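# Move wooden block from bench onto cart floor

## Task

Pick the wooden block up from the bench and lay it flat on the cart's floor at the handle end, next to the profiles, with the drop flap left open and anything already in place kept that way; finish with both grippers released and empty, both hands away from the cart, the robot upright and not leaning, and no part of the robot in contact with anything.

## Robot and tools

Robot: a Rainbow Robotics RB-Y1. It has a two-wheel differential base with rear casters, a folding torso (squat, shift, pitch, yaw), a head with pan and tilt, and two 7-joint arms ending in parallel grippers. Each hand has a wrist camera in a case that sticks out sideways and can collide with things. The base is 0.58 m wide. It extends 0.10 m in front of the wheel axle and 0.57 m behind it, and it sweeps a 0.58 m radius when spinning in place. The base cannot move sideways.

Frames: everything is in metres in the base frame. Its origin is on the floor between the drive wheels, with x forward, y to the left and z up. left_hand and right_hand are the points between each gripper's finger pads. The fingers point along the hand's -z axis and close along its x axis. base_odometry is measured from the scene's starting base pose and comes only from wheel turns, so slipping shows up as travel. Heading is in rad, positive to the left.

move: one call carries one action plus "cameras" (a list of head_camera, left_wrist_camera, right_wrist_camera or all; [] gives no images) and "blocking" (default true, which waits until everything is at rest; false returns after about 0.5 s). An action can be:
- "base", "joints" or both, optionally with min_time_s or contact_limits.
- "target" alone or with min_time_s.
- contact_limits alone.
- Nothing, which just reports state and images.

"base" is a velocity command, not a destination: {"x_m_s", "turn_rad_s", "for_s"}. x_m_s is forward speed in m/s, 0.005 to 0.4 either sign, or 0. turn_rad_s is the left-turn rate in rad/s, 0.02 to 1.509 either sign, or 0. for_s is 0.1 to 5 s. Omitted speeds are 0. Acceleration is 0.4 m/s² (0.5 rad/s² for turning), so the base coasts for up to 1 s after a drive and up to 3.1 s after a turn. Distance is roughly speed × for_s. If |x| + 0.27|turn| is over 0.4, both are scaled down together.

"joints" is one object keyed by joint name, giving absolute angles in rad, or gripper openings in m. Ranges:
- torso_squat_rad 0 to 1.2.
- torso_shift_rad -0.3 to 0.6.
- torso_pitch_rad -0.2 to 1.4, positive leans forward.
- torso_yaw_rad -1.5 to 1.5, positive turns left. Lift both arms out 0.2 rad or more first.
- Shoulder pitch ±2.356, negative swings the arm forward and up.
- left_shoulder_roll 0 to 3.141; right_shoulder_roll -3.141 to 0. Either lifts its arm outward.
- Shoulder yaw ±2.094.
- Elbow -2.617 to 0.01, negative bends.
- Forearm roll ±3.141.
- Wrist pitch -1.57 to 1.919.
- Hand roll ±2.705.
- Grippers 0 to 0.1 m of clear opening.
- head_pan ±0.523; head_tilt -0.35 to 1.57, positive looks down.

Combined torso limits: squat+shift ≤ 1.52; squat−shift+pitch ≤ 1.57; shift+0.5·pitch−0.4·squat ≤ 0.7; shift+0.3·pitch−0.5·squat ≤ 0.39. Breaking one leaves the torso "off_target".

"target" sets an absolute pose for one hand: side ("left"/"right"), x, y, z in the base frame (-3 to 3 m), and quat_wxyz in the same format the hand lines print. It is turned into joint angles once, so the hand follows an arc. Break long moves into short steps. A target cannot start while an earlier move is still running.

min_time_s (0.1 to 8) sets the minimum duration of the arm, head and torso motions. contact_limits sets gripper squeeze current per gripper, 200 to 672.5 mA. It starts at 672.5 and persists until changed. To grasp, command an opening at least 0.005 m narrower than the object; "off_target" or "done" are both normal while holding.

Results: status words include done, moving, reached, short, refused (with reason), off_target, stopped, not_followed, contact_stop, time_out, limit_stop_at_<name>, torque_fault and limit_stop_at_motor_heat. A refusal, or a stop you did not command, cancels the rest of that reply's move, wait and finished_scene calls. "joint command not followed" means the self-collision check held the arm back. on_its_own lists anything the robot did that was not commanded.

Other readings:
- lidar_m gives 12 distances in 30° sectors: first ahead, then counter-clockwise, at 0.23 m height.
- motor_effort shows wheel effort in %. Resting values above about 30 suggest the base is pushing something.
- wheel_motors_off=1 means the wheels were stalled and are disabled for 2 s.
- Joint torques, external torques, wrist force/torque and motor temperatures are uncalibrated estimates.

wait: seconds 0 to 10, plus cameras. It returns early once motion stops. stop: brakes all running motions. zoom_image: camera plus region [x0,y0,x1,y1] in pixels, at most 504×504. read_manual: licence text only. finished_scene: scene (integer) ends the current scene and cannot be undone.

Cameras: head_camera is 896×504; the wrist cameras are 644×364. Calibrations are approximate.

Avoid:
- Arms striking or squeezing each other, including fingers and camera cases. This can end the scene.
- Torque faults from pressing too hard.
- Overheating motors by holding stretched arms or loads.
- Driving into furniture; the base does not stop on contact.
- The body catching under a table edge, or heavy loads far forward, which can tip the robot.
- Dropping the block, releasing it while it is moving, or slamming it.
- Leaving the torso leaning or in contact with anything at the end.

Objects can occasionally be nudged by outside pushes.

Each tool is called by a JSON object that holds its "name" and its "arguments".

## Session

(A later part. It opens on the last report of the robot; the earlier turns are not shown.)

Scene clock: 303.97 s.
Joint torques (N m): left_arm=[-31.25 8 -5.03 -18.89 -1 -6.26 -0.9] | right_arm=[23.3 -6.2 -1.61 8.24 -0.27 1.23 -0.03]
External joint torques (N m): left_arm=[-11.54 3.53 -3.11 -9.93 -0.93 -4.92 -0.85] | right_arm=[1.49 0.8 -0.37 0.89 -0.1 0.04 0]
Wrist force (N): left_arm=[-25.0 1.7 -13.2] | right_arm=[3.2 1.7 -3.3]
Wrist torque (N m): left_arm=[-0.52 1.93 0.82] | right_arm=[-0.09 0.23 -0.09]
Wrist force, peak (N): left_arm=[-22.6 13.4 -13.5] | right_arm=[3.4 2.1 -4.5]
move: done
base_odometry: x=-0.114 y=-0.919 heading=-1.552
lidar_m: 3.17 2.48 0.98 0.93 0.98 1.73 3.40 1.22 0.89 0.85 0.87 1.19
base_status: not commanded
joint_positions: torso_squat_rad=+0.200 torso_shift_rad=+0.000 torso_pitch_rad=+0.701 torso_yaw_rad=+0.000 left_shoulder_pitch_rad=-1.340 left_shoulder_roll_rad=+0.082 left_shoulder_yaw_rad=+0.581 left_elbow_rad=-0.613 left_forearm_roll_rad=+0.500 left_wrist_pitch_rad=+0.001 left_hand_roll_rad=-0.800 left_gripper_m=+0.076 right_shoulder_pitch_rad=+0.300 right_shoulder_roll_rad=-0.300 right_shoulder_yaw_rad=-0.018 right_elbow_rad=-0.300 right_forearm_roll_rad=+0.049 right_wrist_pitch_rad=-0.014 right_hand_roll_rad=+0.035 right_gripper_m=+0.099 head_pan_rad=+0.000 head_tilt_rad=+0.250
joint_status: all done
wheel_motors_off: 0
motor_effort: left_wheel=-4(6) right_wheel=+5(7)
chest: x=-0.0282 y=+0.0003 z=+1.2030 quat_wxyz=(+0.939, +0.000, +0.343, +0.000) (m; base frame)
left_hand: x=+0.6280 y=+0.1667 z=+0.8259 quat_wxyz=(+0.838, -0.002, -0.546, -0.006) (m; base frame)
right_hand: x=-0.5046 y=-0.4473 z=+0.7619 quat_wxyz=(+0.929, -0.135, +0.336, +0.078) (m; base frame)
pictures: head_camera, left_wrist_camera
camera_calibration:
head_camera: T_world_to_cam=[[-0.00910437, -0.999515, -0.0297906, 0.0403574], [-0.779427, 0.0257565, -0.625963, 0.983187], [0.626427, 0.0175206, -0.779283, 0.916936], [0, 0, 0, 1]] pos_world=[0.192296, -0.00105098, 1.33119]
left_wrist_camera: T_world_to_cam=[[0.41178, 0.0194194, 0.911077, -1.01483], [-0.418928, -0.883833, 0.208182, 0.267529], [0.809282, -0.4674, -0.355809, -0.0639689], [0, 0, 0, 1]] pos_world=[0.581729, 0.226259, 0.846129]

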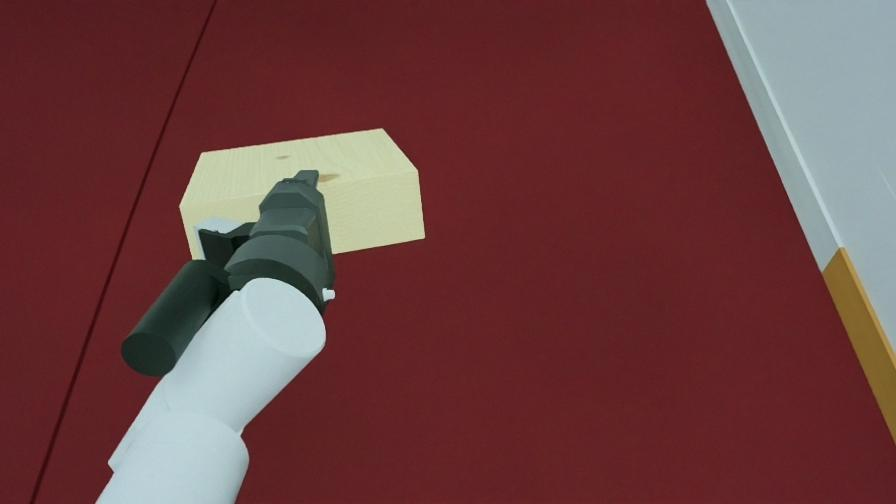

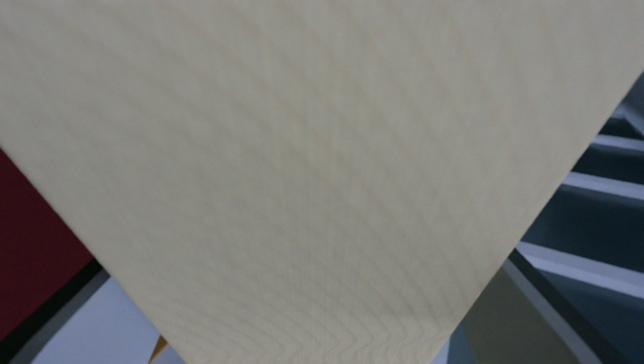

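{"name": "move", "arguments": {"joints": {"left_hand_roll_rad":-1.5}, "min_time_s": 2, "cameras": ["left_wrist_camera"]}}

{"name": "move", "arguments": {"joints": {"left_hand_roll_rad":-0.8}, "min_time_s": 2, "cameras": ["head_camera","left_wrist_camera"]}}

Scene clock: 308.10 s.
Joint torques (N m): left_arm=[-31.45 6.59 -3.6 -18.89 0.58 -5.77 0.68] | right_arm=[22.87 -6.47 -1.62 8.65 -0.32 1.26 0.05]
External joint torques (N m): left_arm=[-11.72 2.12 -1.69 -9.92 0.62 -4.43 0.71] | right_arm=[1.05 0.52 -0.38 1.3 -0.15 0.08 0.09]
Wrist force (N): left_arm=[-19.4 -14.4 -12.8] | right_arm=[2.9 2.0 -3.7]
Wrist torque (N m): left_arm=[-0.71 1.37 -0.73] | right_arm=[-0.13 0.21 -0.06]
Wrist force, peak (N): left_arm=[-25.7 1.4 -14.1] | right_arm=[3.4 2.7 -4.1]
move: done
base_odometry: x=-0.114 y=-0.919 heading=-1.552
lidar_m: 3.18 2.50 0.96 0.93 1.00 1.74 3.41 1.22 0.89 0.85 0.87 1.17
base_status: not commanded
joint_positions: torso_squat_rad=+0.200 torso_shift_rad=+0.000 torso_pitch_rad=+0.701 torso_yaw_rad=+0.000 left_shoulder_pitch_rad=-1.340 left_shoulder_roll_rad=+0.083 left_shoulder_yaw_rad=+0.581 left_elbow_rad=-0.612 left_forearm_roll_rad=+0.500 left_wrist_pitch_rad=+0.001 left_hand_roll_rad=-1.500 left_gripper_m=+0.075 right_shoulder_pitch_rad=+0.300 right_shoulder_roll_rad=-0.300 right_shoulder_yaw_rad=-0.018 right_elbow_rad=-0.300 right_forearm_roll_rad=+0.049 right_wrist_pitch_rad=-0.014 right_hand_roll_rad=+0.035 right_gripper_m=+0.099 head_pan_rad=+0.000 head_tilt_rad=+0.250
joint_status: all done
wheel_motors_off: 0
motor_effort: left_wheel=-5(5) right_wheel=+4(7)
chest: x=-0.0282 y=+0.0002 z=+1.2030 quat_wxyz=(+0.939, +0.000, +0.343, +0.000) (m; base frame)
left_hand: x=+0.6281 y=+0.1669 z=+0.8260 quat_wxyz=(+0.785, +0.186, -0.513, -0.293) (m; base frame)
right_hand: x=-0.5046 y=-0.4473 z=+0.7618 quat_wxyz=(+0.929, -0.135, +0.336, +0.078) (m; base frame)
pictures: left_wrist_camera
camera_calibration:
left_wrist_camera: T_world_to_cam=[[0.316188, -0.6303, 0.709046, -0.679582], [-0.650311, -0.688168, -0.321745, 0.818139], [0.690739, -0.359369, -0.627482, 0.2169], [0, 0, 0, 1]] pos_world=[0.5971, 0.212624, 0.881188]

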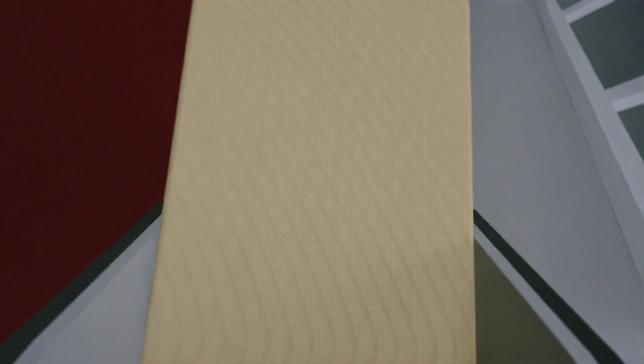

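Scene clock: 310.40 s.
Joint torques (N m): left_arm=[-32.05 6.07 -3.75 -18.95 0.81 -6.06 1.02] | right_arm=[22.97 -6.21 -1.59 8.56 -0.31 1.31 0.03]
External joint torques (N m): left_arm=[-12.34 1.59 -1.83 -9.99 0.88 -4.72 1.07] | right_arm=[1.16 0.78 -0.35 1.2 -0.14 0.13 0.07]
Wrist force (N): left_arm=[-25.0 2.0 -13.3] | right_arm=[2.9 2.4 -3.9]
Wrist torque (N m): left_arm=[0.11 1.92 -0.75] | right_arm=[-0.18 0.21 -0.04]
Wrist force, peak (N): left_arm=[-25.8 2.0 -13.1] | right_arm=[3.4 2.3 -4.4]
move: done
base_odometry: x=-0.114 y=-0.919 heading=-1.552
lidar_m: 3.17 2.49 0.96 0.93 0.99 1.74 3.40 1.22 0.88 0.85 0.87 1.19
base_status: not commanded
joint_positions: torso_squat_rad=+0.200 torso_shift_rad=+0.000 torso_pitch_rad=+0.701 torso_yaw_rad=+0.000 left_shoulder_pitch_rad=-1.340 left_shoulder_roll_rad=+0.083 left_shoulder_yaw_rad=+0.581 left_elbow_rad=-0.612 left_forearm_roll_rad=+0.500 left_wrist_pitch_rad=+0.001 left_hand_roll_rad=-0.800 left_gripper_m=+0.075 right_shoulder_pitch_rad=+0.300 right_shoulder_roll_rad=-0.300 right_shoulder_yaw_rad=-0.018 right_elbow_rad=-0.300 right_forearm_roll_rad=+0.049 right_wrist_pitch_rad=-0.014 right_hand_roll_rad=+0.035 right_gripper_m=+0.099 head_pan_rad=+0.000 head_tilt_rad=+0.250
joint_status: all done
wheel_motors_off: 0
motor_effort: left_wheel=-4(6) right_wheel=+6(6)
chest: x=-0.0281 y=+0.0002 z=+1.2030 quat_wxyz=(+0.939, +0.000, +0.343, +0.000) (m; base frame)
left_hand: x=+0.6281 y=+0.1669 z=+0.8260 quat_wxyz=(+0.838, -0.001, -0.546, -0.006) (m; base frame)
right_hand: x=-0.5046 y=-0.4473 z=+0.7618 quat_wxyz=(+0.929, -0.135, +0.336, +0.078) (m; base frame)
pictures: head_camera, left_wrist_camera
camera_calibration:
head_camera: T_world_to_cam=[[-0.00912074, -0.99951, -0.02993, 0.0405461], [-0.779478, 0.0258551, -0.625896, 0.983106], [0.626363, 0.0176212, -0.779332, 0.917014], [0, 0, 0, 1]] pos_world=[0.192296, -0.00105094, 1.33119]
left_wrist_camera: T_world_to_cam=[[0.411648, 0.0179089, 0.911167, -1.01471], [-0.419225, -0.884022, 0.206773, 0.269115], [0.809195, -0.467102, -0.356398, -0.063403], [0, 0, 0, 1]] pos_world=[0.581829, 0.226461, 0.846327]

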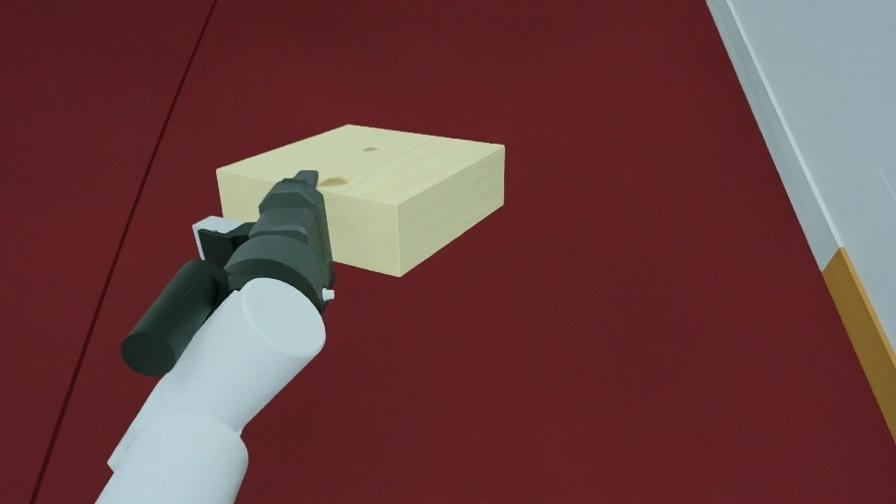

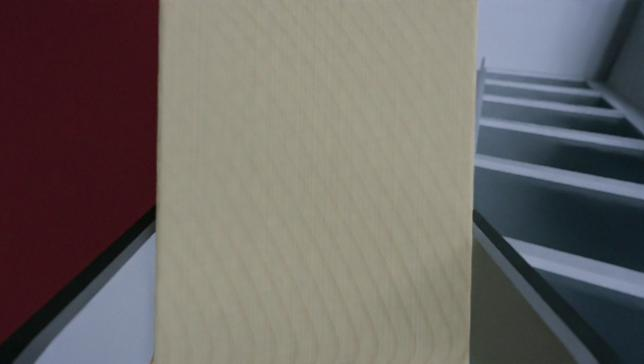

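{"name": "move", "arguments": {"joints": {"left_hand_roll_rad":-0.35}, "min_time_s": 1, "cameras": ["left_wrist_camera"]}}

{"name": "move", "arguments": {"joints": {"left_hand_roll_rad":-0.2}, "min_time_s": 0.6, "cameras": ["left_wrist_camera"]}}

Scene clock: 314.03 s.
Joint torques (N m): left_arm=[-31.75 7.91 -4.42 -19.41 -0.87 -6.48 -0.83] | right_arm=[23.02 -6.78 -1.85 8.47 -0.33 1.36 -0.05]
External joint torques (N m): left_arm=[-12 3.34 -2.51 -10.46 -0.81 -5.11 -0.78] | right_arm=[1.2 0.21 -0.6 1.12 -0.16 0.18 -0.01]
Wrist force (N): left_arm=[-22.2 11.6 -14.4] | right_arm=[3.1 2.0 -3.4]
Wrist torque (N m): left_arm=[-0.05 1.77 1.17] | right_arm=[-0.10 0.22 -0.07]
Wrist force, peak (N): left_arm=[-21.5 22.2 -15.0] | right_arm=[3.6 1.9 -4.2]
move: done
base_odometry: x=-0.114 y=-0.919 heading=-1.552
lidar_m: 3.16 2.49 0.97 0.93 1.00 1.73 3.38 1.22 0.88 0.85 0.86 1.18
base_status: not commanded
joint_positions: torso_squat_rad=+0.200 torso_shift_rad=+0.000 torso_pitch_rad=+0.701 torso_yaw_rad=+0.000 left_shoulder_pitch_rad=-1.340 left_shoulder_roll_rad=+0.083 left_shoulder_yaw_rad=+0.581 left_elbow_rad=-0.612 left_forearm_roll_rad=+0.500 left_wrist_pitch_rad=+0.001 left_hand_roll_rad=-0.350 left_gripper_m=+0.075 right_shoulder_pitch_rad=+0.300 right_shoulder_roll_rad=-0.300 right_shoulder_yaw_rad=-0.018 right_elbow_rad=-0.300 right_forearm_roll_rad=+0.049 right_wrist_pitch_rad=-0.014 right_hand_roll_rad=+0.035 right_gripper_m=+0.099 head_pan_rad=+0.000 head_tilt_rad=+0.250
joint_status: all done
wheel_motors_off: 0
motor_effort: left_wheel=-3(8) right_wheel=+5(10)
chest: x=-0.0281 y=+0.0002 z=+1.2030 quat_wxyz=(+0.939, +0.000, +0.343, +0.000) (m; base frame)
left_hand: x=+0.6280 y=+0.1668 z=+0.8257 quat_wxyz=(+0.818, -0.123, -0.532, +0.181) (m; base frame)
right_hand: x=-0.5046 y=-0.4473 z=+0.7619 quat_wxyz=(+0.929, -0.135, +0.337, +0.078) (m; base frame)
pictures: left_wrist_camera
camera_calibration:
left_wrist_camera: T_world_to_cam=[[0.372175, 0.45197, 0.810684, -0.979017], [-0.262857, -0.786347, 0.559075, -0.136368], [0.890164, -0.421168, -0.173856, -0.272711], [0, 0, 0, 1]] pos_world=[0.571279, 0.220396, 0.822501]

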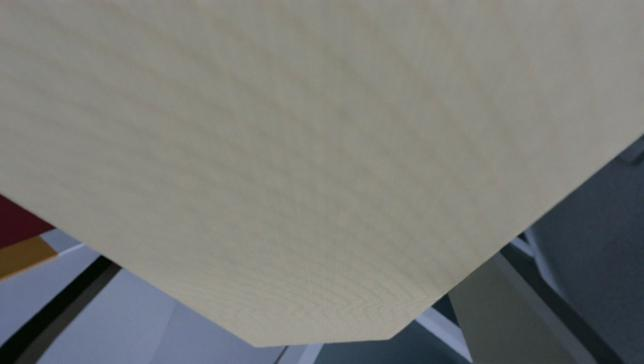

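Scene clock: 314.93 s.
Joint torques (N m): left_arm=[-31.98 7.45 -4.42 -19.27 -0.78 -6.38 -0.88] | right_arm=[22.78 -6.64 -1.63 8.41 -0.28 1.37 -0.01]
External joint torques (N m): left_arm=[-12.29 2.98 -2.51 -10.33 -0.72 -5.05 -0.83] | right_arm=[0.96 0.35 -0.39 1.05 -0.1 0.18 0.02]
Wrist force (N): left_arm=[-19.8 16.5 -12.4] | right_arm=[3.2 2.1 -4.1]
Wrist torque (N m): left_arm=[0.13 1.56 1.02] | right_arm=[-0.15 0.24 -0.07]
Wrist force, peak (N): left_arm=[-20.7 16.4 -13.8] | right_arm=[3.6 2.2 -4.2]
move: done
base_odometry: x=-0.114 y=-0.919 heading=-1.552
lidar_m: 3.15 2.49 0.96 0.93 1.00 1.73 3.40 1.21 0.89 0.85 0.87 1.18
base_status: not commanded
joint_positions: torso_squat_rad=+0.200 torso_shift_rad=+0.000 torso_pitch_rad=+0.701 torso_yaw_rad=+0.000 left_shoulder_pitch_rad=-1.340 left_shoulder_roll_rad=+0.083 left_shoulder_yaw_rad=+0.581 left_elbow_rad=-0.612 left_forearm_roll_rad=+0.500 left_wrist_pitch_rad=+0.001 left_hand_roll_rad=-0.200 left_gripper_m=+0.075 right_shoulder_pitch_rad=+0.300 right_shoulder_roll_rad=-0.300 right_shoulder_yaw_rad=-0.018 right_elbow_rad=-0.300 right_forearm_roll_rad=+0.049 right_wrist_pitch_rad=-0.014 right_hand_roll_rad=+0.035 right_gripper_m=+0.099 head_pan_rad=+0.000 head_tilt_rad=+0.250
joint_status: all done
wheel_motors_off: 0
motor_effort: left_wheel=-5(5) right_wheel=+4(7)
chest: x=-0.0281 y=+0.0002 z=+1.2030 quat_wxyz=(+0.939, +0.000, +0.343, +0.000) (m; base frame)
left_hand: x=+0.6280 y=+0.1668 z=+0.8257 quat_wxyz=(+0.802, -0.163, -0.521, +0.242) (m; base frame)
right_hand: x=-0.5046 y=-0.4473 z=+0.7619 quat_wxyz=(+0.929, -0.135, +0.337, +0.078) (m; base frame)
pictures: left_wrist_camera
camera_calibration:
left_wrist_camera: T_world_to_cam=[[0.341838, 0.580191, 0.739274, -0.922412], [-0.216366, -0.716939, 0.662709, -0.262673], [0.914512, -0.386493, -0.119543, -0.338638], [0, 0, 0, 1]] pos_world=[0.56817, 0.215974, 0.815509]

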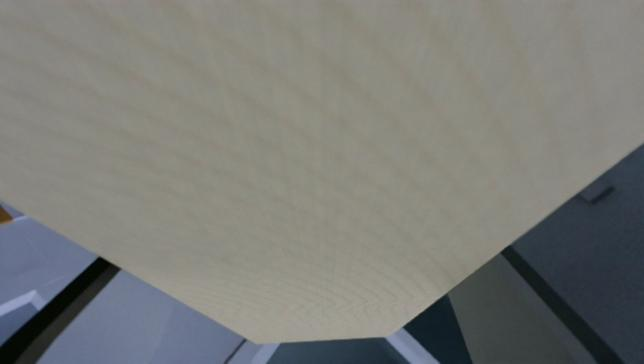

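{"name": "move", "arguments": {"joints": {"left_forearm_roll_rad":-0.3,"left_wrist_pitch_rad":1.15,"left_hand_roll_rad":0.0}, "min_time_s": 3, "cameras": ["head_camera","left_wrist_camera"]}}

Scene clock: 324.83 s.
Joint torques (N m): left_arm=[-25.71 5.17 -3.34 -12.24 -0.2 -0.24 0.25] | right_arm=[22.87 -6.68 -1.91 8.32 -0.31 1.36 -0.02]
External joint torques (N m): left_arm=[-7.61 1.31 -1.76 -4.95 -0.21 -0.11 0.25] | right_arm=[1.06 0.3 -0.66 0.97 -0.13 0.17 0.02]
Wrist force (N): left_arm=[1.1 1.1 -29.2] | right_arm=[3.3 2.4 -3.3]
Wrist torque (N m): left_arm=[-0.50 0.18 0.08] | right_arm=[-0.20 0.24 -0.05]
Wrist force, peak (N): left_arm=[-5.4 6.4 -29.4] | right_arm=[2.9 2.5 -4.6]
move: done
base_odometry: x=-0.114 y=-0.919 heading=-1.552
lidar_m: 3.17 2.49 0.97 0.93 0.99 1.73 3.40 1.21 0.89 0.85 0.87 1.18
base_status: not commanded
joint_positions: torso_squat_rad=+0.200 torso_shift_rad=+0.000 torso_pitch_rad=+0.701 torso_yaw_rad=+0.000 left_shoulder_pitch_rad=-1.341 left_shoulder_roll_rad=+0.083 left_shoulder_yaw_rad=+0.581 left_elbow_rad=-0.614 left_forearm_roll_rad=-0.300 left_wrist_pitch_rad=+1.150 left_hand_roll_rad=+0.000 left_gripper_m=+0.074 right_shoulder_pitch_rad=+0.300 right_shoulder_roll_rad=-0.300 right_shoulder_yaw_rad=-0.018 right_elbow_rad=-0.300 right_forearm_roll_rad=+0.049 right_wrist_pitch_rad=-0.014 right_hand_roll_rad=+0.035 right_gripper_m=+0.099 head_pan_rad=+0.000 head_tilt_rad=+0.250
joint_status: all done
wheel_motors_off: 0
motor_effort: left_wheel=-5(5) right_wheel=+4(7)
chest: x=-0.0281 y=+0.0002 z=+1.2030 quat_wxyz=(+0.939, +0.000, +0.343, +0.000) (m; base frame)
left_hand: x=+0.4196 y=+0.1699 z=+0.6891 quat_wxyz=(+1.000, +0.002, -0.004, -0.005) (m; base frame)
right_hand: x=-0.5046 y=-0.4473 z=+0.7619 quat_wxyz=(+0.929, -0.135, +0.336, +0.078) (m; base frame)
pictures: head_camera, left_wrist_camera
camera_calibration:
head_camera: T_world_to_cam=[[-0.00906254, -0.999508, -0.0300113, 0.0406438], [-0.77948, 0.0258606, -0.625893, 0.983182], [0.626362, 0.017721, -0.779331, 0.91695], [0, 0, 0, 1]] pos_world=[0.192396, -0.00105117, 1.33119]
left_wrist_camera: T_world_to_cam=[[0.999868, 0.0162192, -0.000168078, -0.422745], [0.0145158, -0.890136, 0.455463, -0.139688], [0.00723763, -0.455406, -0.890255, 0.760324], [0, 0, 0, 1]] pos_world=[0.419214, 0.228771, 0.740434]

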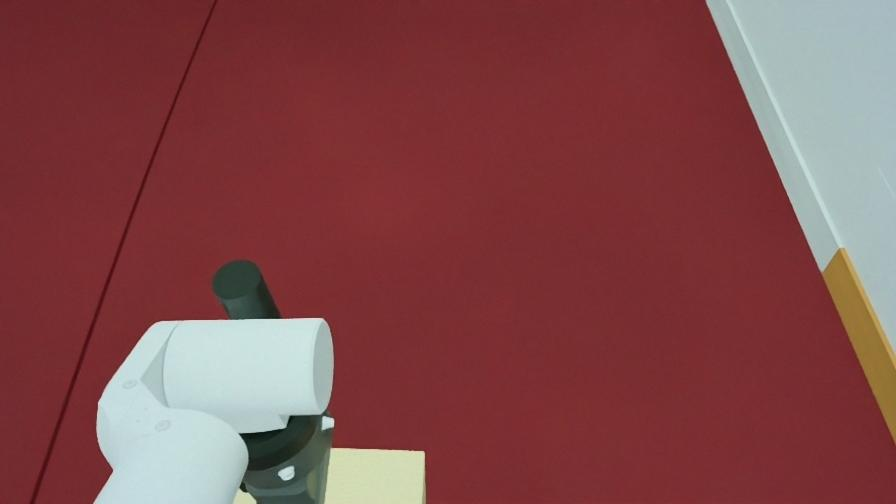

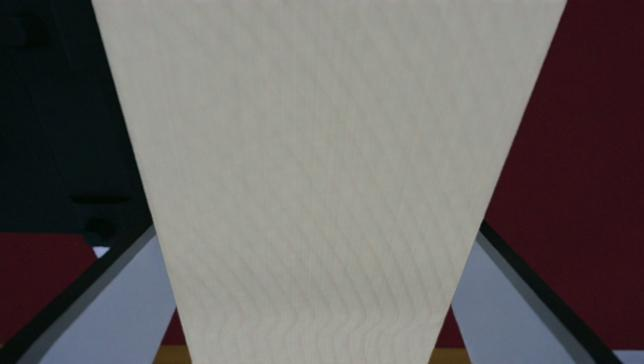

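{"name": "move", "arguments": {"target": {"side":"left","x":0.42,"y":0.22,"z":0.78,"quat_wxyz":[1,0,0,0]}, "min_time_s": 2, "cameras": ["left_wrist_camera"]}}

{"name": "move", "arguments": {"joints": {"torso_squat_rad":0.85,"torso_shift_rad":0.25,"torso_pitch_rad":0.9,"head_tilt_rad":0.3}, "min_time_s": 4, "cameras": ["head_camera","left_wrist_camera"]}}

Scene clock: 335.20 s.
Joint torques (N m): left_arm=[-23.66 5.9 -3.3 -13.64 0.17 -0.15 -0.2] | right_arm=[22.61 -6.7 -1.49 8.38 -0.19 1.39 -0.16]
External joint torques (N m): left_arm=[-6.62 1.32 -0.53 -5.1 0.15 -0.05 -0.2] | right_arm=[0.8 0.29 -0.24 1.02 -0.01 0.2 -0.13]
Wrist force (N): left_arm=[1.4 1.1 -29.4] | right_arm=[3.1 2.0 -4.2]
Wrist torque (N m): left_arm=[-0.43 0.07 0.10] | right_arm=[-0.11 0.23 -0.05]
Wrist force, peak (N): left_arm=[2.5 1.2 -30.2] | right_arm=[3.5 2.2 -4.4]
move: done
base_odometry: x=-0.114 y=-0.919 heading=-1.552
lidar_m: 3.18 2.49 0.97 0.94 0.99 1.73 3.40 1.23 0.88 0.84 0.87 1.17
base_status: not commanded
joint_positions: torso_squat_rad=+0.200 torso_shift_rad=+0.000 torso_pitch_rad=+0.701 torso_yaw_rad=+0.000 left_shoulder_pitch_rad=-1.228 left_shoulder_roll_rad=+0.027 left_shoulder_yaw_rad=+0.625 left_elbow_rad=-1.225 left_forearm_roll_rad=-0.292 left_wrist_pitch_rad=+1.616 left_hand_roll_rad=-0.202 left_gripper_m=+0.074 right_shoulder_pitch_rad=+0.300 right_shoulder_roll_rad=-0.300 right_shoulder_yaw_rad=-0.018 right_elbow_rad=-0.300 right_forearm_roll_rad=+0.049 right_wrist_pitch_rad=-0.014 right_hand_roll_rad=+0.035 right_gripper_m=+0.099 head_pan_rad=+0.000 head_tilt_rad=+0.250
joint_status: all done
wheel_motors_off: 0
motor_effort: left_wheel=-4(5) right_wheel=+4(7)
chest: x=-0.0281 y=+0.0002 z=+1.2030 quat_wxyz=(+0.939, +0.000, +0.343, +0.000) (m; base frame)
left_hand: x=+0.4186 y=+0.2201 z=+0.7797 quat_wxyz=(+1.000, +0.000, +0.004, +0.001) (m; base frame)
left_hand_status: reached (checked arc, planned for 2.0 s): 1 mm and 0.4 deg off.
right_hand: x=-0.5046 y=-0.4473 z=+0.7618 quat_wxyz=(+0.929, -0.135, +0.336, +0.078) (m; base frame)
pictures: left_wrist_camera
camera_calibration:
left_wrist_camera: T_world_to_cam=[[0.999473, 0.0279499, -0.0165291, -0.412168], [0.0324188, -0.887922, 0.45885, -0.146882], [-0.00185179, -0.459144, -0.88836, 0.866956], [0, 0, 0, 1]] pos_world=[0.418318, 0.279158, 0.830754]

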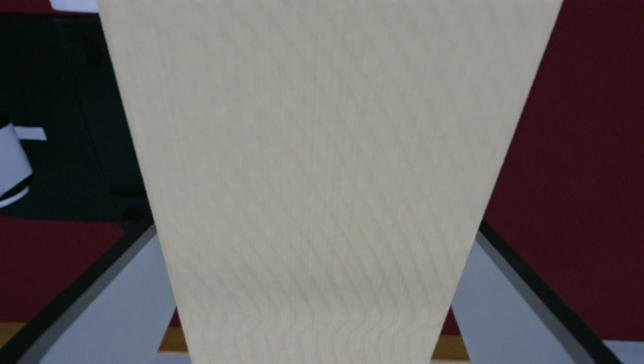

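Scene clock: 339.50 s.
Joint torques (N m): left_arm=[-18.47 4.16 -2.66 -11.61 -0.34 1.62 -0.27] | right_arm=[26.09 -5.02 -1.5 9.73 -0.25 1.53 -0.14]
External joint torques (N m): left_arm=[-5.16 0.98 -0.39 -3.7 -0.28 1.34 -0.28] | right_arm=[1.06 0.73 -0.36 1.1 -0.05 0.07 -0.1]
Wrist force (N): left_arm=[7.5 0.8 -28.9] | right_arm=[4.0 1.3 -2.9]
Wrist torque (N m): left_arm=[-0.35 -0.30 0.02] | right_arm=[-0.07 0.29 -0.05]
Wrist force, peak (N): left_arm=[6.9 1.1 -30.1] | right_arm=[3.3 2.6 -4.3]
move: done
base_odometry: x=-0.114 y=-0.919 heading=-1.552
lidar_m: 0.44 0.41 0.96 0.93 0.98 1.73 3.39 1.23 0.89 0.84 0.87 1.18
base_status: not commanded
joint_positions: torso_squat_rad=+0.850 torso_shift_rad=+0.250 torso_pitch_rad=+0.901 torso_yaw_rad=+0.000 left_shoulder_pitch_rad=-1.228 left_shoulder_roll_rad=+0.027 left_shoulder_yaw_rad=+0.625 left_elbow_rad=-1.225 left_forearm_roll_rad=-0.292 left_wrist_pitch_rad=+1.616 left_hand_roll_rad=-0.202 left_gripper_m=+0.074 right_shoulder_pitch_rad=+0.300 right_shoulder_roll_rad=-0.300 right_shoulder_yaw_rad=-0.018 right_elbow_rad=-0.300 right_forearm_roll_rad=+0.049 right_wrist_pitch_rad=-0.014 right_hand_roll_rad=+0.035 right_gripper_m=+0.099 head_pan_rad=+0.000 head_tilt_rad=+0.300
joint_status: all done
wheel_motors_off: 0
motor_effort: left_wheel=-3(5) right_wheel=+3(8)
chest: x=+0.1290 y=+0.0001 z=+0.9203 quat_wxyz=(+0.900, +0.000, +0.435, +0.000) (m; base frame)
left_hand: x=+0.4832 y=+0.2200 z=+0.4169 quat_wxyz=(+0.995, +0.000, +0.103, +0.000) (m; base frame)
right_hand: x=-0.4255 y=-0.4473 z=+0.5824 quat_wxyz=(+0.891, -0.126, +0.427, +0.091) (m; base frame)
pictures: head_camera, left_wrist_camera
camera_calibration:
head_camera: T_world_to_cam=[[-0.0162332, -0.99951, -0.0267495, 0.0315582], [-0.909939, 0.0258565, -0.413935, 0.749345], [0.414424, 0.017621, -0.909913, 0.755821], [0, 0, 0, 1]] pos_world=[0.36914, -0.00115093, 0.998756]
left_wrist_camera: T_world_to_cam=[[0.976553, 0.0278824, -0.213466, -0.389629], [0.122285, -0.887921, 0.443444, -0.0196247], [-0.177176, -0.45915, -0.870511, 0.62206], [0, 0, 0, 1]] pos_world=[0.493108, 0.279058, 0.46704]

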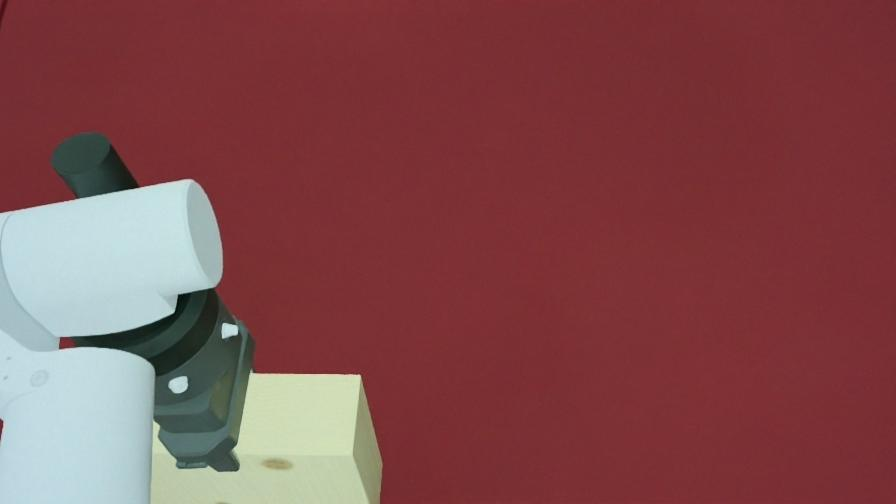

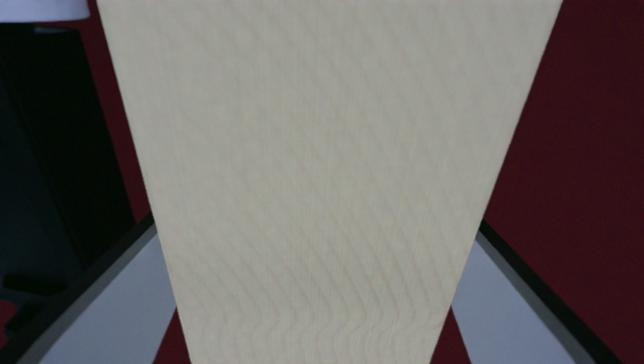

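{"name": "move", "arguments": {"target": {"side":"left","x":0.47,"y":0.22,"z":0.30,"quat_wxyz":[1,0,0,0]}, "min_time_s": 3, "cameras": ["head_camera","left_wrist_camera"]}}

Scene clock: 343.93 s.
Joint torques (N m): left_arm=[-14.92 4.43 -2.11 -9.2 0.13 -0.44 0.24] | right_arm=[25.89 -5.41 -1.74 9.68 -0.28 1.63 -0.07]
External joint torques (N m): left_arm=[-3.7 1.23 -1.15 -2.92 0.11 -0.32 0.24] | right_arm=[0.86 0.33 -0.59 1.05 -0.07 0.17 -0.03]
Wrist force (N): left_arm=[1.2 1.1 -29.9] | right_arm=[3.7 1.6 -2.6]
Wrist torque (N m): left_arm=[-0.38 0.14 0.11] | right_arm=[-0.13 0.23 -0.06]
Wrist force, peak (N): left_arm=[5.5 0.8 -30.2] | right_arm=[4.5 1.9 -3.1]
move: done
base_odometry: x=-0.114 y=-0.919 heading=-1.552
lidar_m: 0.44 0.43 0.98 0.93 0.97 1.73 3.40 1.24 0.89 0.84 0.86 1.18
base_status: not commanded
joint_positions: torso_squat_rad=+0.850 torso_shift_rad=+0.250 torso_pitch_rad=+0.901 torso_yaw_rad=+0.000 left_shoulder_pitch_rad=-1.174 left_shoulder_roll_rad=+0.113 left_shoulder_yaw_rad=+0.575 left_elbow_rad=-0.734 left_forearm_roll_rad=-0.176 left_wrist_pitch_rad=+0.932 left_hand_roll_rad=-0.123 left_gripper_m=+0.074 right_shoulder_pitch_rad=+0.300 right_shoulder_roll_rad=-0.300 right_shoulder_yaw_rad=-0.018 right_elbow_rad=-0.300 right_forearm_roll_rad=+0.049 right_wrist_pitch_rad=-0.014 right_hand_roll_rad=+0.035 right_gripper_m=+0.099 head_pan_rad=+0.000 head_tilt_rad=+0.300
joint_status: all done
wheel_motors_off: 0
motor_effort: left_wheel=-3(4) right_wheel=+4(6)
chest: x=+0.1290 y=+0.0001 z=+0.9203 quat_wxyz=(+0.900, +0.000, +0.435, +0.000) (m; base frame)
left_hand: x=+0.4685 y=+0.2199 z=+0.3002 quat_wxyz=(+1.000, +0.000, -0.001, +0.000) (m; base frame)
left_hand_status: reached (checked arc, planned for 3.0 s): 2 mm and 0.1 deg off.
right_hand: x=-0.4255 y=-0.4473 z=+0.5824 quat_wxyz=(+0.891, -0.126, +0.427, +0.091) (m; base frame)
pictures: head_camera, left_wrist_camera
camera_calibration:
head_camera: T_world_to_cam=[[-0.0162332, -0.99951, -0.0267495, 0.0315582], [-0.909939, 0.0258565, -0.413935, 0.749345], [0.414424, 0.017621, -0.909913, 0.755821], [0, 0, 0, 1]] pos_world=[0.36914, -0.00115093, 0.998756]
left_wrist_camera: T_world_to_cam=[[0.9996, 0.0273631, -0.00719232, -0.472746], [0.0276049, -0.887557, 0.459871, 0.0732374], [0.00619989, -0.459885, -0.887957, 0.437326], [0, 0, 0, 1]] pos_world=[0.467823, 0.279058, 0.351246]

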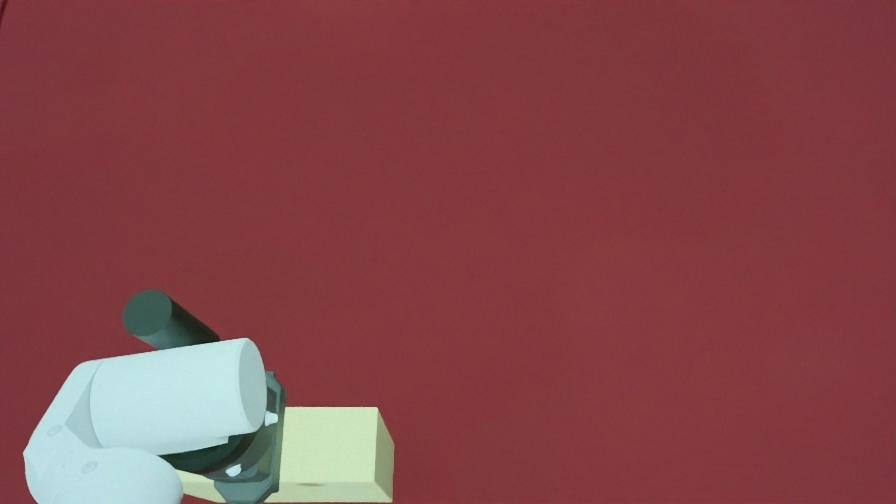

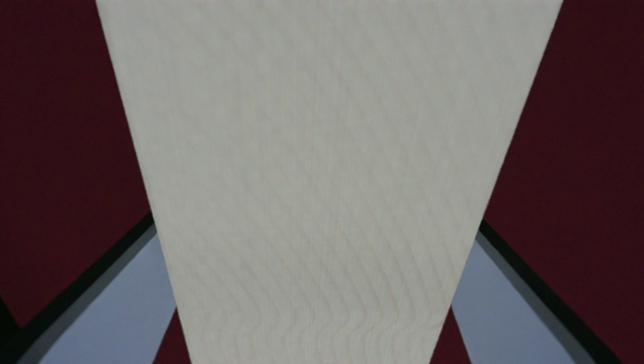

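{"name": "move", "arguments": {"target": {"side":"left","x":0.47,"y":0.22,"z":0.27,"quat_wxyz":[1,0,0,0]}, "min_time_s": 1.5, "cameras": []}}

{"name": "move", "arguments": {"target": {"side":"left","x":0.47,"y":0.22,"z":0.258,"quat_wxyz":[1,0,0,0]}, "min_time_s": 1.5, "cameras": ["left_wrist_camera"]}}

Scene clock: 347.03 s.
Joint torques (N m): left_arm=[-16.21 4.64 -1.24 -6.76 -0.25 -0.97 0.18] | right_arm=[25.83 -5.31 -1.16 9.68 -0.39 1.6 -0.04]
External joint torques (N m): left_arm=[-4.4 0.54 -0.89 -2.42 -0.27 -0.7 0.19] | right_arm=[0.8 0.43 -0.01 1.05 -0.18 0.14 0]
Wrist force (N): left_arm=[-1.2 0.4 -29.6] | right_arm=[4.1 1.8 -2.9]
Wrist torque (N m): left_arm=[-0.47 0.34 0.08] | right_arm=[-0.14 0.31 -0.05]
Wrist force, peak (N): left_arm=[-2.3 -0.2 -30.8] | right_arm=[4.3 1.8 -3.2]
move: short
base_odometry: x=-0.114 y=-0.919 heading=-1.552
lidar_m: 0.44 0.43 0.96 0.93 0.99 1.74 3.40 1.23 0.88 0.85 0.86 1.17
base_status: not commanded
joint_positions: torso_squat_rad=+0.850 torso_shift_rad=+0.250 torso_pitch_rad=+0.901 torso_yaw_rad=+0.000 left_shoulder_pitch_rad=-1.305 left_shoulder_roll_rad=+0.223 left_shoulder_yaw_rad=+0.566 left_elbow_rad=-0.266 left_forearm_roll_rad=-0.179 left_wrist_pitch_rad=+0.559 left_hand_roll_rad=-0.059 left_gripper_m=+0.074 right_shoulder_pitch_rad=+0.300 right_shoulder_roll_rad=-0.300 right_shoulder_yaw_rad=-0.018 right_elbow_rad=-0.300 right_forearm_roll_rad=+0.049 right_wrist_pitch_rad=-0.014 right_hand_roll_rad=+0.035 right_gripper_m=+0.099 head_pan_rad=+0.000 head_tilt_rad=+0.300
joint_status: all done
wheel_motors_off: 0
motor_effort: left_wheel=-3(4) right_wheel=+1(5)
chest: x=+0.1290 y=+0.0001 z=+0.9203 quat_wxyz=(+0.900, +0.000, +0.435, +0.000) (m; base frame)
left_hand: x=+0.4680 y=+0.2200 z=+0.2708 quat_wxyz=(+0.999, +0.000, -0.040, +0.000) (m; base frame)
left_hand_status: short (checked arc, as near as the solve gets, planned for 1.5 s): 2 mm and 4.5 deg off. The place is met; only the turn is off.
right_hand: x=-0.4256 y=-0.4473 z=+0.5824 quat_wxyz=(+0.891, -0.126, +0.427, +0.091) (m; base frame)
pictures: none
No camera images: "cameras" was empty.

Scene clock: 348.87 s.
Joint torques (N m): left_arm=[-15.31 4.01 -1.44 -7.01 0.15 -2.48 -0.33] | right_arm=[26.01 -5.25 -1.48 9.82 -0.34 1.54 -0.07]
External joint torques (N m): left_arm=[-4.61 0.33 -1.12 -2.88 0.12 -1.98 -0.32] | right_arm=[0.98 0.49 -0.33 1.19 -0.13 0.08 -0.03]
Wrist force (N): left_arm=[-4.3 1.7 -28.7] | right_arm=[4.2 1.7 -3.0]
Wrist torque (N m): left_arm=[-0.43 0.58 0.16] | right_arm=[-0.15 0.33 -0.06]
Wrist force, peak (N): left_arm=[-1.2 0.8 -30.4] | right_arm=[4.0 1.6 -3.5]
move: short
base_odometry: x=-0.114 y=-0.919 heading=-1.552
lidar_m: 0.43 0.43 0.97 0.93 0.99 1.74 3.40 1.22 0.88 0.84 0.86 1.18
base_status: not commanded
joint_positions: torso_squat_rad=+0.850 torso_shift_rad=+0.250 torso_pitch_rad=+0.901 torso_yaw_rad=+0.000 left_shoulder_pitch_rad=-1.250 left_shoulder_roll_rad=+0.204 left_shoulder_yaw_rad=+0.559 left_elbow_rad=-0.266 left_forearm_roll_rad=-0.151 left_wrist_pitch_rad=+0.384 left_hand_roll_rad=-0.082 left_gripper_m=+0.074 right_shoulder_pitch_rad=+0.300 right_shoulder_roll_rad=-0.300 right_shoulder_yaw_rad=-0.018 right_elbow_rad=-0.300 right_forearm_roll_rad=+0.049 right_wrist_pitch_rad=-0.014 right_hand_roll_rad=+0.035 right_gripper_m=+0.099 head_pan_rad=+0.000 head_tilt_rad=+0.300
joint_status: all done
wheel_motors_off: 0
motor_effort: left_wheel=-4(4) right_wheel=+5(5)
chest: x=+0.1290 y=+0.0001 z=+0.9203 quat_wxyz=(+0.900, +0.000, +0.435, +0.000) (m; base frame)
left_hand: x=+0.4674 y=+0.2200 z=+0.2604 quat_wxyz=(+0.995, +0.000, -0.098, +0.000) (m; base frame)
left_hand_status: short (checked arc, as near as the solve gets, planned for 1.5 s): 4 mm and 11.3 deg off. The place is met; only the turn is off.
right_hand: x=-0.4256 y=-0.4473 z=+0.5824 quat_wxyz=(+0.891, -0.126, +0.427, +0.091) (m; base frame)
pictures: left_wrist_camera
camera_calibration:
left_wrist_camera: T_world_to_cam=[[0.981983, 0.027366, 0.186979, -0.51421], [-0.0620602, -0.887876, 0.455878, 0.134617], [0.17849, -0.459268, -0.870181, 0.316728], [0, 0, 0, 1]] pos_world=[0.456767, 0.279058, 0.310388]

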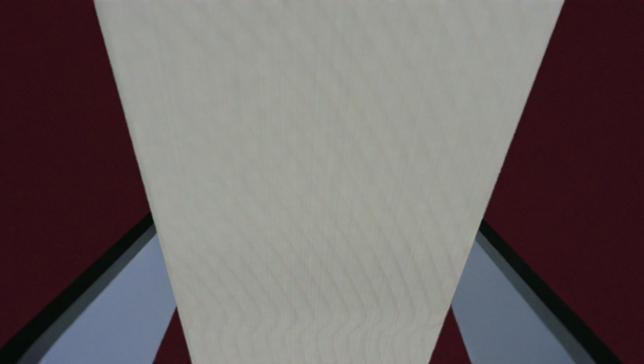

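{"name": "move", "arguments": {"target": {"side":"left","x":0.42,"y":0.22,"z":0.46,"quat_wxyz":[1,0,0,0]}, "min_time_s": 2.5, "cameras": []}}

{"name": "move", "arguments": {"joints": {"torso_squat_rad":1.0,"torso_shift_rad":0.48,"torso_pitch_rad":1.04,"head_tilt_rad":0.2}, "min_time_s": 3, "cameras": []}}

{"name": "move", "arguments": {"target": {"side":"left","x":0.5,"y":0.22,"z":0.29,"quat_wxyz":[1,0,0,0]}, "min_time_s": 2, "cameras": ["head_camera","left_wrist_camera"]}}

Scene clock: 353.10 s.
Joint torques (N m): left_arm=[-16.82 4.43 -3.53 -6.68 -0.94 5.51 0] | right_arm=[26.16 -5.45 -1.61 9.7 -0.48 1.58 0]
External joint torques (N m): left_arm=[-2.46 -0.39 0.86 -0.93 -0.84 4.45 -0.03] | right_arm=[1.13 0.3 -0.46 1.07 -0.28 0.12 0.04]
Wrist force (N): left_arm=[15.2 8.2 -24.3] | right_arm=[4.1 2.1 -2.9]
Wrist torque (N m): left_arm=[0.18 -1.03 -0.10] | right_arm=[-0.19 0.27 -0.03]
Wrist force, peak (N): left_arm=[17.6 8.8 -24.3] | right_arm=[4.7 1.6 -2.8]
move: short
base_odometry: x=-0.114 y=-0.919 heading=-1.552
lidar_m: 3.16 0.36 0.97 0.92 0.99 1.72 3.41 1.21 0.90 0.84 0.87 1.17
base_status: not commanded
joint_positions: torso_squat_rad=+0.850 torso_shift_rad=+0.250 torso_pitch_rad=+0.901 torso_yaw_rad=+0.000 left_shoulder_pitch_rad=-1.514 left_shoulder_roll_rad=+0.000 left_shoulder_yaw_rad=+1.294 left_elbow_rad=-1.152 left_forearm_roll_rad=-0.669 left_wrist_pitch_rad=+1.918 left_hand_roll_rad=-0.642 left_gripper_m=+0.074 right_shoulder_pitch_rad=+0.300 right_shoulder_roll_rad=-0.300 right_shoulder_yaw_rad=-0.018 right_elbow_rad=-0.300 right_forearm_roll_rad=+0.049 right_wrist_pitch_rad=-0.014 right_hand_roll_rad=+0.035 right_gripper_m=+0.099 head_pan_rad=+0.000 head_tilt_rad=+0.300
joint_status: all done
wheel_motors_off: 0
motor_effort: left_wheel=-3(4) right_wheel=+4(5)
chest: x=+0.1290 y=+0.0001 z=+0.9203 quat_wxyz=(+0.900, +0.000, +0.435, +0.000) (m; base frame)
left_hand: x=+0.4205 y=+0.2205 z=+0.4589 quat_wxyz=(+0.951, -0.155, +0.269, +0.000) (m; base frame)
left_hand_status: short (checked arc, as near as the solve gets, planned for 2.5 s): 1 mm and 36.2 deg off. The place is met; only the turn is off.
right_hand: x=-0.4256 y=-0.4473 z=+0.5824 quat_wxyz=(+0.891, -0.126, +0.427, +0.091) (m; base frame)
pictures: none
No camera images: "cameras" was empty.

Scene clock: 356.40 s.
Joint torques (N m): left_arm=[-13.32 3.26 -3.2 -6.09 -1.3 6.29 0.03] | right_arm=[27.83 -4.67 -1.6 10.53 -0.3 1.7 -0.08]
External joint torques (N m): left_arm=[-1.76 -0.5 0.34 -0.52 -1.05 5.05 0] | right_arm=[1.14 0.06 -0.55 1.21 -0.08 0.08 -0.04]
Wrist force (N): left_arm=[17.9 8.5 -21.7] | right_arm=[4.1 0.8 -2.7]
Wrist torque (N m): left_arm=[0.27 -1.37 -0.14] | right_arm=[-0.03 0.31 -0.04]
Wrist force, peak (N): left_arm=[19.0 9.0 -22.8] | right_arm=[4.9 1.8 -2.7]
move: done
base_odometry: x=-0.114 y=-0.919 heading=-1.552
lidar_m: 0.36 0.35 0.96 0.93 0.98 1.73 3.40 1.22 0.88 0.84 0.87 1.18
base_status: not commanded
joint_positions: torso_squat_rad=+1.000 torso_shift_rad=+0.480 torso_pitch_rad=+1.040 torso_yaw_rad=+0.000 left_shoulder_pitch_rad=-1.514 left_shoulder_roll_rad=+0.000 left_shoulder_yaw_rad=+1.294 left_elbow_rad=-1.152 left_forearm_roll_rad=-0.669 left_wrist_pitch_rad=+1.918 left_hand_roll_rad=-0.642 left_gripper_m=+0.074 right_shoulder_pitch_rad=+0.300 right_shoulder_roll_rad=-0.300 right_shoulder_yaw_rad=-0.018 right_elbow_rad=-0.300 right_forearm_roll_rad=+0.049 right_wrist_pitch_rad=-0.014 right_hand_roll_rad=+0.035 right_gripper_m=+0.099 head_pan_rad=+0.000 head_tilt_rad=+0.200
joint_status: all done
wheel_motors_off: 0
motor_effort: left_wheel=+0(3) right_wheel=+1(5)
chest: x=+0.2137 y=+0.0001 z=+0.7725 quat_wxyz=(+0.868, +0.000, +0.497, +0.000) (m; base frame)
left_hand: x=+0.4382 y=+0.2205 z=+0.2750 quat_wxyz=(+0.930, -0.155, +0.334, +0.011) (m; base frame)
right_hand: x=-0.3825 y=-0.4473 z=+0.5151 quat_wxyz=(+0.859, -0.120, +0.488, +0.100) (m; base frame)
pictures: none
No camera images: "cameras" was empty.

Scene clock: 358.73 s.
Joint torques (N m): left_arm=[-9.03 1.21 -0.95 -13.99 -0.29 -0.2 0.12] | right_arm=[27.71 -4.28 -1.52 10.37 -0.4 1.73 -0.11]
External joint torques (N m): left_arm=[-3.34 0.43 -0.11 -5.1 -0.34 -0.1 0.12] | right_arm=[1.02 0.45 -0.47 1.05 -0.18 0.11 -0.07]
Wrist force (N): left_arm=[1.5 0.4 -29.5] | right_arm=[4.6 1.7 -2.2]
Wrist torque (N m): left_arm=[-0.59 0.21 0.06] | right_arm=[-0.16 0.34 -0.06]
Wrist force, peak (N): left_arm=[19.1 4.3 -26.0] | right_arm=[5.0 1.8 -2.8]
move: done
base_odometry: x=-0.114 y=-0.919 heading=-1.552
lidar_m: 0.47 0.47 0.94 0.94 0.99 1.73 3.39 1.22 0.88 0.85 0.88 1.18
base_status: not commanded
joint_positions: torso_squat_rad=+1.000 torso_shift_rad=+0.480 torso_pitch_rad=+1.041 torso_yaw_rad=+0.000 left_shoulder_pitch_rad=-0.849 left_shoulder_roll_rad=+0.000 left_shoulder_yaw_rad=+0.350 left_elbow_rad=-1.879 left_forearm_roll_rad=-0.082 left_wrist_pitch_rad=+1.621 left_hand_roll_rad=-0.119 left_gripper_m=+0.074 right_shoulder_pitch_rad=+0.300 right_shoulder_roll_rad=-0.300 right_shoulder_yaw_rad=-0.018 right_elbow_rad=-0.300 right_forearm_roll_rad=+0.049 right_wrist_pitch_rad=-0.014 right_hand_roll_rad=+0.035 right_gripper_m=+0.099 head_pan_rad=+0.000 head_tilt_rad=+0.200
joint_status: all done
wheel_motors_off: 0
motor_effort: left_wheel=+1(1) right_wheel=+0(3)
chest: x=+0.2137 y=+0.0001 z=+0.7724 quat_wxyz=(+0.868, +0.000, +0.497, +0.000) (m; base frame)
left_hand: x=+0.4991 y=+0.2198 z=+0.2897 quat_wxyz=(+1.000, -0.001, +0.002, +0.000) (m; base frame)
left_hand_status: reached (checked arc, planned for 2.0 s): 1 mm and 0.2 deg off.
right_hand: x=-0.3825 y=-0.4473 z=+0.5152 quat_wxyz=(+0.859, -0.120, +0.489, +0.100) (m; base frame)
pictures: head_camera, left_wrist_camera
camera_calibration:
head_camera: T_world_to_cam=[[-0.0173808, -0.999508, -0.0261183, 0.0284507], [-0.925739, 0.0259566, -0.377272, 0.741928], [0.377764, 0.0176215, -0.925734, 0.586187], [0, 0, 0, 1]] pos_world=[0.465885, -0.00115064, 0.823305]
left_wrist_camera: T_world_to_cam=[[0.999586, 0.0261077, -0.012116, -0.50167], [0.0287533, -0.886971, 0.460929, 0.07616], [0.0012872, -0.461086, -0.887354, 0.430307], [0, 0, 0, 1]] pos_world=[0.498719, 0.279058, 0.340652]

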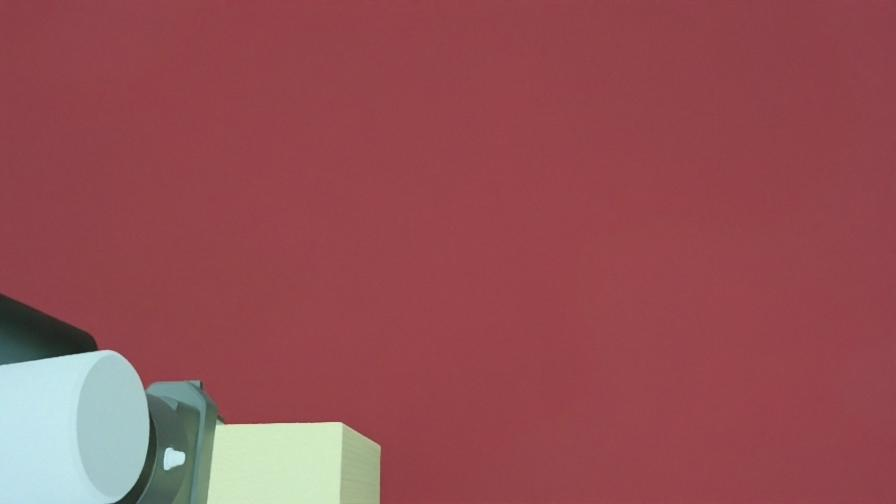

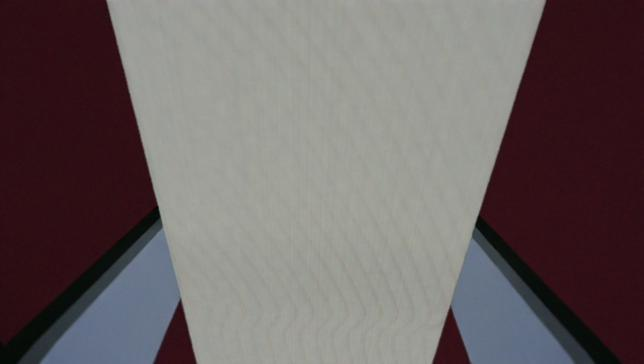

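{"name": "move", "arguments": {"target": {"side":"left","x":0.5,"y":0.22,"z":0.268,"quat_wxyz":[1,0,0,0]}, "min_time_s": 1.5, "cameras": []}}

{"name": "move", "arguments": {"target": {"side":"left","x":0.5,"y":0.22,"z":0.258,"quat_wxyz":[1,0,0,0]}, "min_time_s": 1, "cameras": []}}

{"name": "move", "arguments": {"target": {"side":"left","x":0.5,"y":0.22,"z":0.25,"quat_wxyz":[1,0,0,0]}, "min_time_s": 1, "cameras": ["left_wrist_camera"]}}

Scene clock: 362.00 s.
Joint torques (N m): left_arm=[-10.23 1.93 0.45 -13.14 0.32 -0.5 0.24] | right_arm=[27.41 -4.55 -1.37 10.3 -0.42 1.85 0.03]
External joint torques (N m): left_arm=[-4.53 1.1 1.24 -4.35 0.3 -0.39 0.24] | right_arm=[0.71 0.18 -0.31 0.98 -0.2 0.23 0.07]
Wrist force (N): left_arm=[1.4 1.5 -30.0] | right_arm=[4.4 1.6 -2.0]
Wrist torque (N m): left_arm=[-0.39 0.19 0.08] | right_arm=[-0.15 0.31 -0.04]
Wrist force, peak (N): left_arm=[1.7 1.7 -30.5] | right_arm=[4.8 1.6 -2.9]
move: done
base_odometry: x=-0.114 y=-0.919 heading=-1.552
lidar_m: 0.45 0.46 0.97 0.93 0.99 1.74 3.40 1.22 0.89 0.85 0.87 1.20
base_status: not commanded
joint_positions: torso_squat_rad=+1.000 torso_shift_rad=+0.480 torso_pitch_rad=+1.041 torso_yaw_rad=+0.000 left_shoulder_pitch_rad=-0.855 left_shoulder_roll_rad=+0.006 left_shoulder_yaw_rad=+0.354 left_elbow_rad=-1.786 left_forearm_roll_rad=-0.079 left_wrist_pitch_rad=+1.535 left_hand_roll_rad=-0.112 left_gripper_m=+0.074 right_shoulder_pitch_rad=+0.300 right_shoulder_roll_rad=-0.300 right_shoulder_yaw_rad=-0.018 right_elbow_rad=-0.300 right_forearm_roll_rad=+0.049 right_wrist_pitch_rad=-0.014 right_hand_roll_rad=+0.035 right_gripper_m=+0.099 head_pan_rad=+0.000 head_tilt_rad=+0.200
joint_status: all done
wheel_motors_off: 0
motor_effort: left_wheel=+0(1) right_wheel=-1(3)
chest: x=+0.2137 y=+0.0001 z=+0.7724 quat_wxyz=(+0.868, +0.000, +0.497, +0.000) (m; base frame)
left_hand: x=+0.4990 y=+0.2199 z=+0.2675 quat_wxyz=(+1.000, +0.000, +0.001, +0.000) (m; base frame)
left_hand_status: reached (checked arc, planned for 1.5 s): 1 mm and 0.1 deg off.
right_hand: x=-0.3825 y=-0.4473 z=+0.5152 quat_wxyz=(+0.859, -0.120, +0.489, +0.100) (m; base frame)
pictures: none
No camera images: "cameras" was empty.

Scene clock: 363.33 s.
Joint torques (N m): left_arm=[-10.41 1.63 0.4 -12.98 0.19 -0.68 0.25] | right_arm=[27.56 -4.31 -1.67 10.49 -0.39 1.71 -0.11]
External joint torques (N m): left_arm=[-4.7 0.78 1.17 -4.25 0.17 -0.57 0.25] | right_arm=[0.87 0.42 -0.62 1.17 -0.17 0.09 -0.07]
Wrist force (N): left_arm=[1.4 1.9 -29.8] | right_arm=[4.9 1.2 -2.6]
Wrist torque (N m): left_arm=[-0.43 0.23 0.09] | right_arm=[-0.09 0.36 -0.02]
Wrist force, peak (N): left_arm=[1.3 1.7 -30.4] | right_arm=[4.9 1.2 -2.6]
move: done
base_odometry: x=-0.114 y=-0.919 heading=-1.552
lidar_m: 0.47 0.47 0.96 0.94 0.99 1.74 3.40 1.21 0.88 0.84 0.89 1.18
base_status: not commanded
joint_positions: torso_squat_rad=+1.000 torso_shift_rad=+0.480 torso_pitch_rad=+1.041 torso_yaw_rad=+0.000 left_shoulder_pitch_rad=-0.859 left_shoulder_roll_rad=+0.010 left_shoulder_yaw_rad=+0.356 left_elbow_rad=-1.745 left_forearm_roll_rad=-0.077 left_wrist_pitch_rad=+1.499 left_hand_roll_rad=-0.109 left_gripper_m=+0.074 right_shoulder_pitch_rad=+0.300 right_shoulder_roll_rad=-0.300 right_shoulder_yaw_rad=-0.018 right_elbow_rad=-0.300 right_forearm_roll_rad=+0.049 right_wrist_pitch_rad=-0.014 right_hand_roll_rad=+0.035 right_gripper_m=+0.099 head_pan_rad=+0.000 head_tilt_rad=+0.200
joint_status: all done
wheel_motors_off: 0
motor_effort: left_wheel=+0(1) right_wheel=+0(3)
chest: x=+0.2137 y=+0.0001 z=+0.7724 quat_wxyz=(+0.868, +0.000, +0.497, +0.000) (m; base frame)
left_hand: x=+0.4986 y=+0.2199 z=+0.2581 quat_wxyz=(+1.000, +0.000, +0.001, +0.000) (m; base frame)
left_hand_status: reached (checked arc, planned for 1.0 s): 1 mm and 0.1 deg off.
right_hand: x=-0.3825 y=-0.4473 z=+0.5152 quat_wxyz=(+0.859, -0.120, +0.489, +0.100) (m; base frame)
pictures: none
No camera images: "cameras" was empty.

Scene clock: 364.67 s.
Joint torques (N m): left_arm=[-10.55 1.94 0.48 -12.97 0.15 -0.58 0.27] | right_arm=[27.71 -4.19 -1.38 10.46 -0.34 1.74 -0.12]
External joint torques (N m): left_arm=[-4.8 1.04 1.23 -4.31 0.13 -0.47 0.27] | right_arm=[1.02 0.54 -0.32 1.14 -0.11 0.12 -0.07]
Wrist force (N): left_arm=[0.9 1.6 -29.4] | right_arm=[4.1 1.0 -2.6]
Wrist torque (N m): left_arm=[-0.41 0.15 0.12] | right_arm=[-0.09 0.30 -0.05]
Wrist force, peak (N): left_arm=[1.4 1.8 -30.5] | right_arm=[5.0 1.4 -2.6]
move: done
base_odometry: x=-0.114 y=-0.919 heading=-1.552
lidar_m: 0.47 0.48 0.95 0.93 1.00 1.74 3.39 1.21 0.89 0.84 0.88 1.18
base_status: not commanded
joint_positions: torso_squat_rad=+1.000 torso_shift_rad=+0.480 torso_pitch_rad=+1.041 torso_yaw_rad=+0.000 left_shoulder_pitch_rad=-0.864 left_shoulder_roll_rad=+0.014 left_shoulder_yaw_rad=+0.358 left_elbow_rad=-1.708 left_forearm_roll_rad=-0.075 left_wrist_pitch_rad=+1.468 left_hand_roll_rad=-0.107 left_gripper_m=+0.074 right_shoulder_pitch_rad=+0.300 right_shoulder_roll_rad=-0.300 right_shoulder_yaw_rad=-0.018 right_elbow_rad=-0.300 right_forearm_roll_rad=+0.049 right_wrist_pitch_rad=-0.014 right_hand_roll_rad=+0.035 right_gripper_m=+0.099 head_pan_rad=+0.000 head_tilt_rad=+0.200
joint_status: all done
wheel_motors_off: 0
motor_effort: left_wheel=+0(1) right_wheel=+0(2)
chest: x=+0.2137 y=+0.0001 z=+0.7724 quat_wxyz=(+0.868, +0.000, +0.497, +0.000) (m; base frame)
left_hand: x=+0.4987 y=+0.2199 z=+0.2500 quat_wxyz=(+1.000, +0.000, +0.001, +0.000) (m; base frame)
left_hand_status: reached (checked arc, planned for 1.0 s): 1 mm and 0.1 deg off.
right_hand: x=-0.3825 y=-0.4473 z=+0.5152 quat_wxyz=(+0.859, -0.120, +0.489, +0.100) (m; base frame)
pictures: left_wrist_camera
camera_calibration:
left_wrist_camera: T_world_to_cam=[[0.999575, 0.0269083, -0.0112366, -0.502134], [0.0290626, -0.887793, 0.459325, 0.0949868], [0.00238385, -0.459456, -0.888197, 0.394419], [0, 0, 0, 1]] pos_world=[0.49822, 0.279058, 0.301049]

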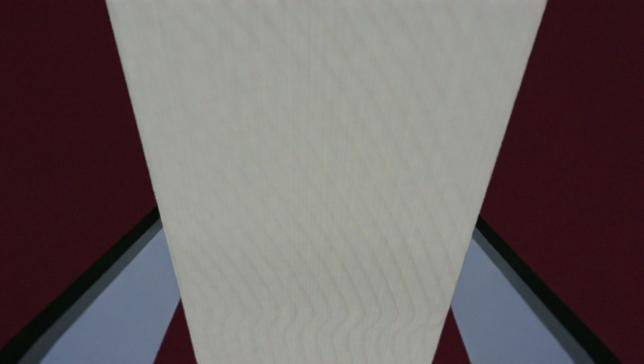

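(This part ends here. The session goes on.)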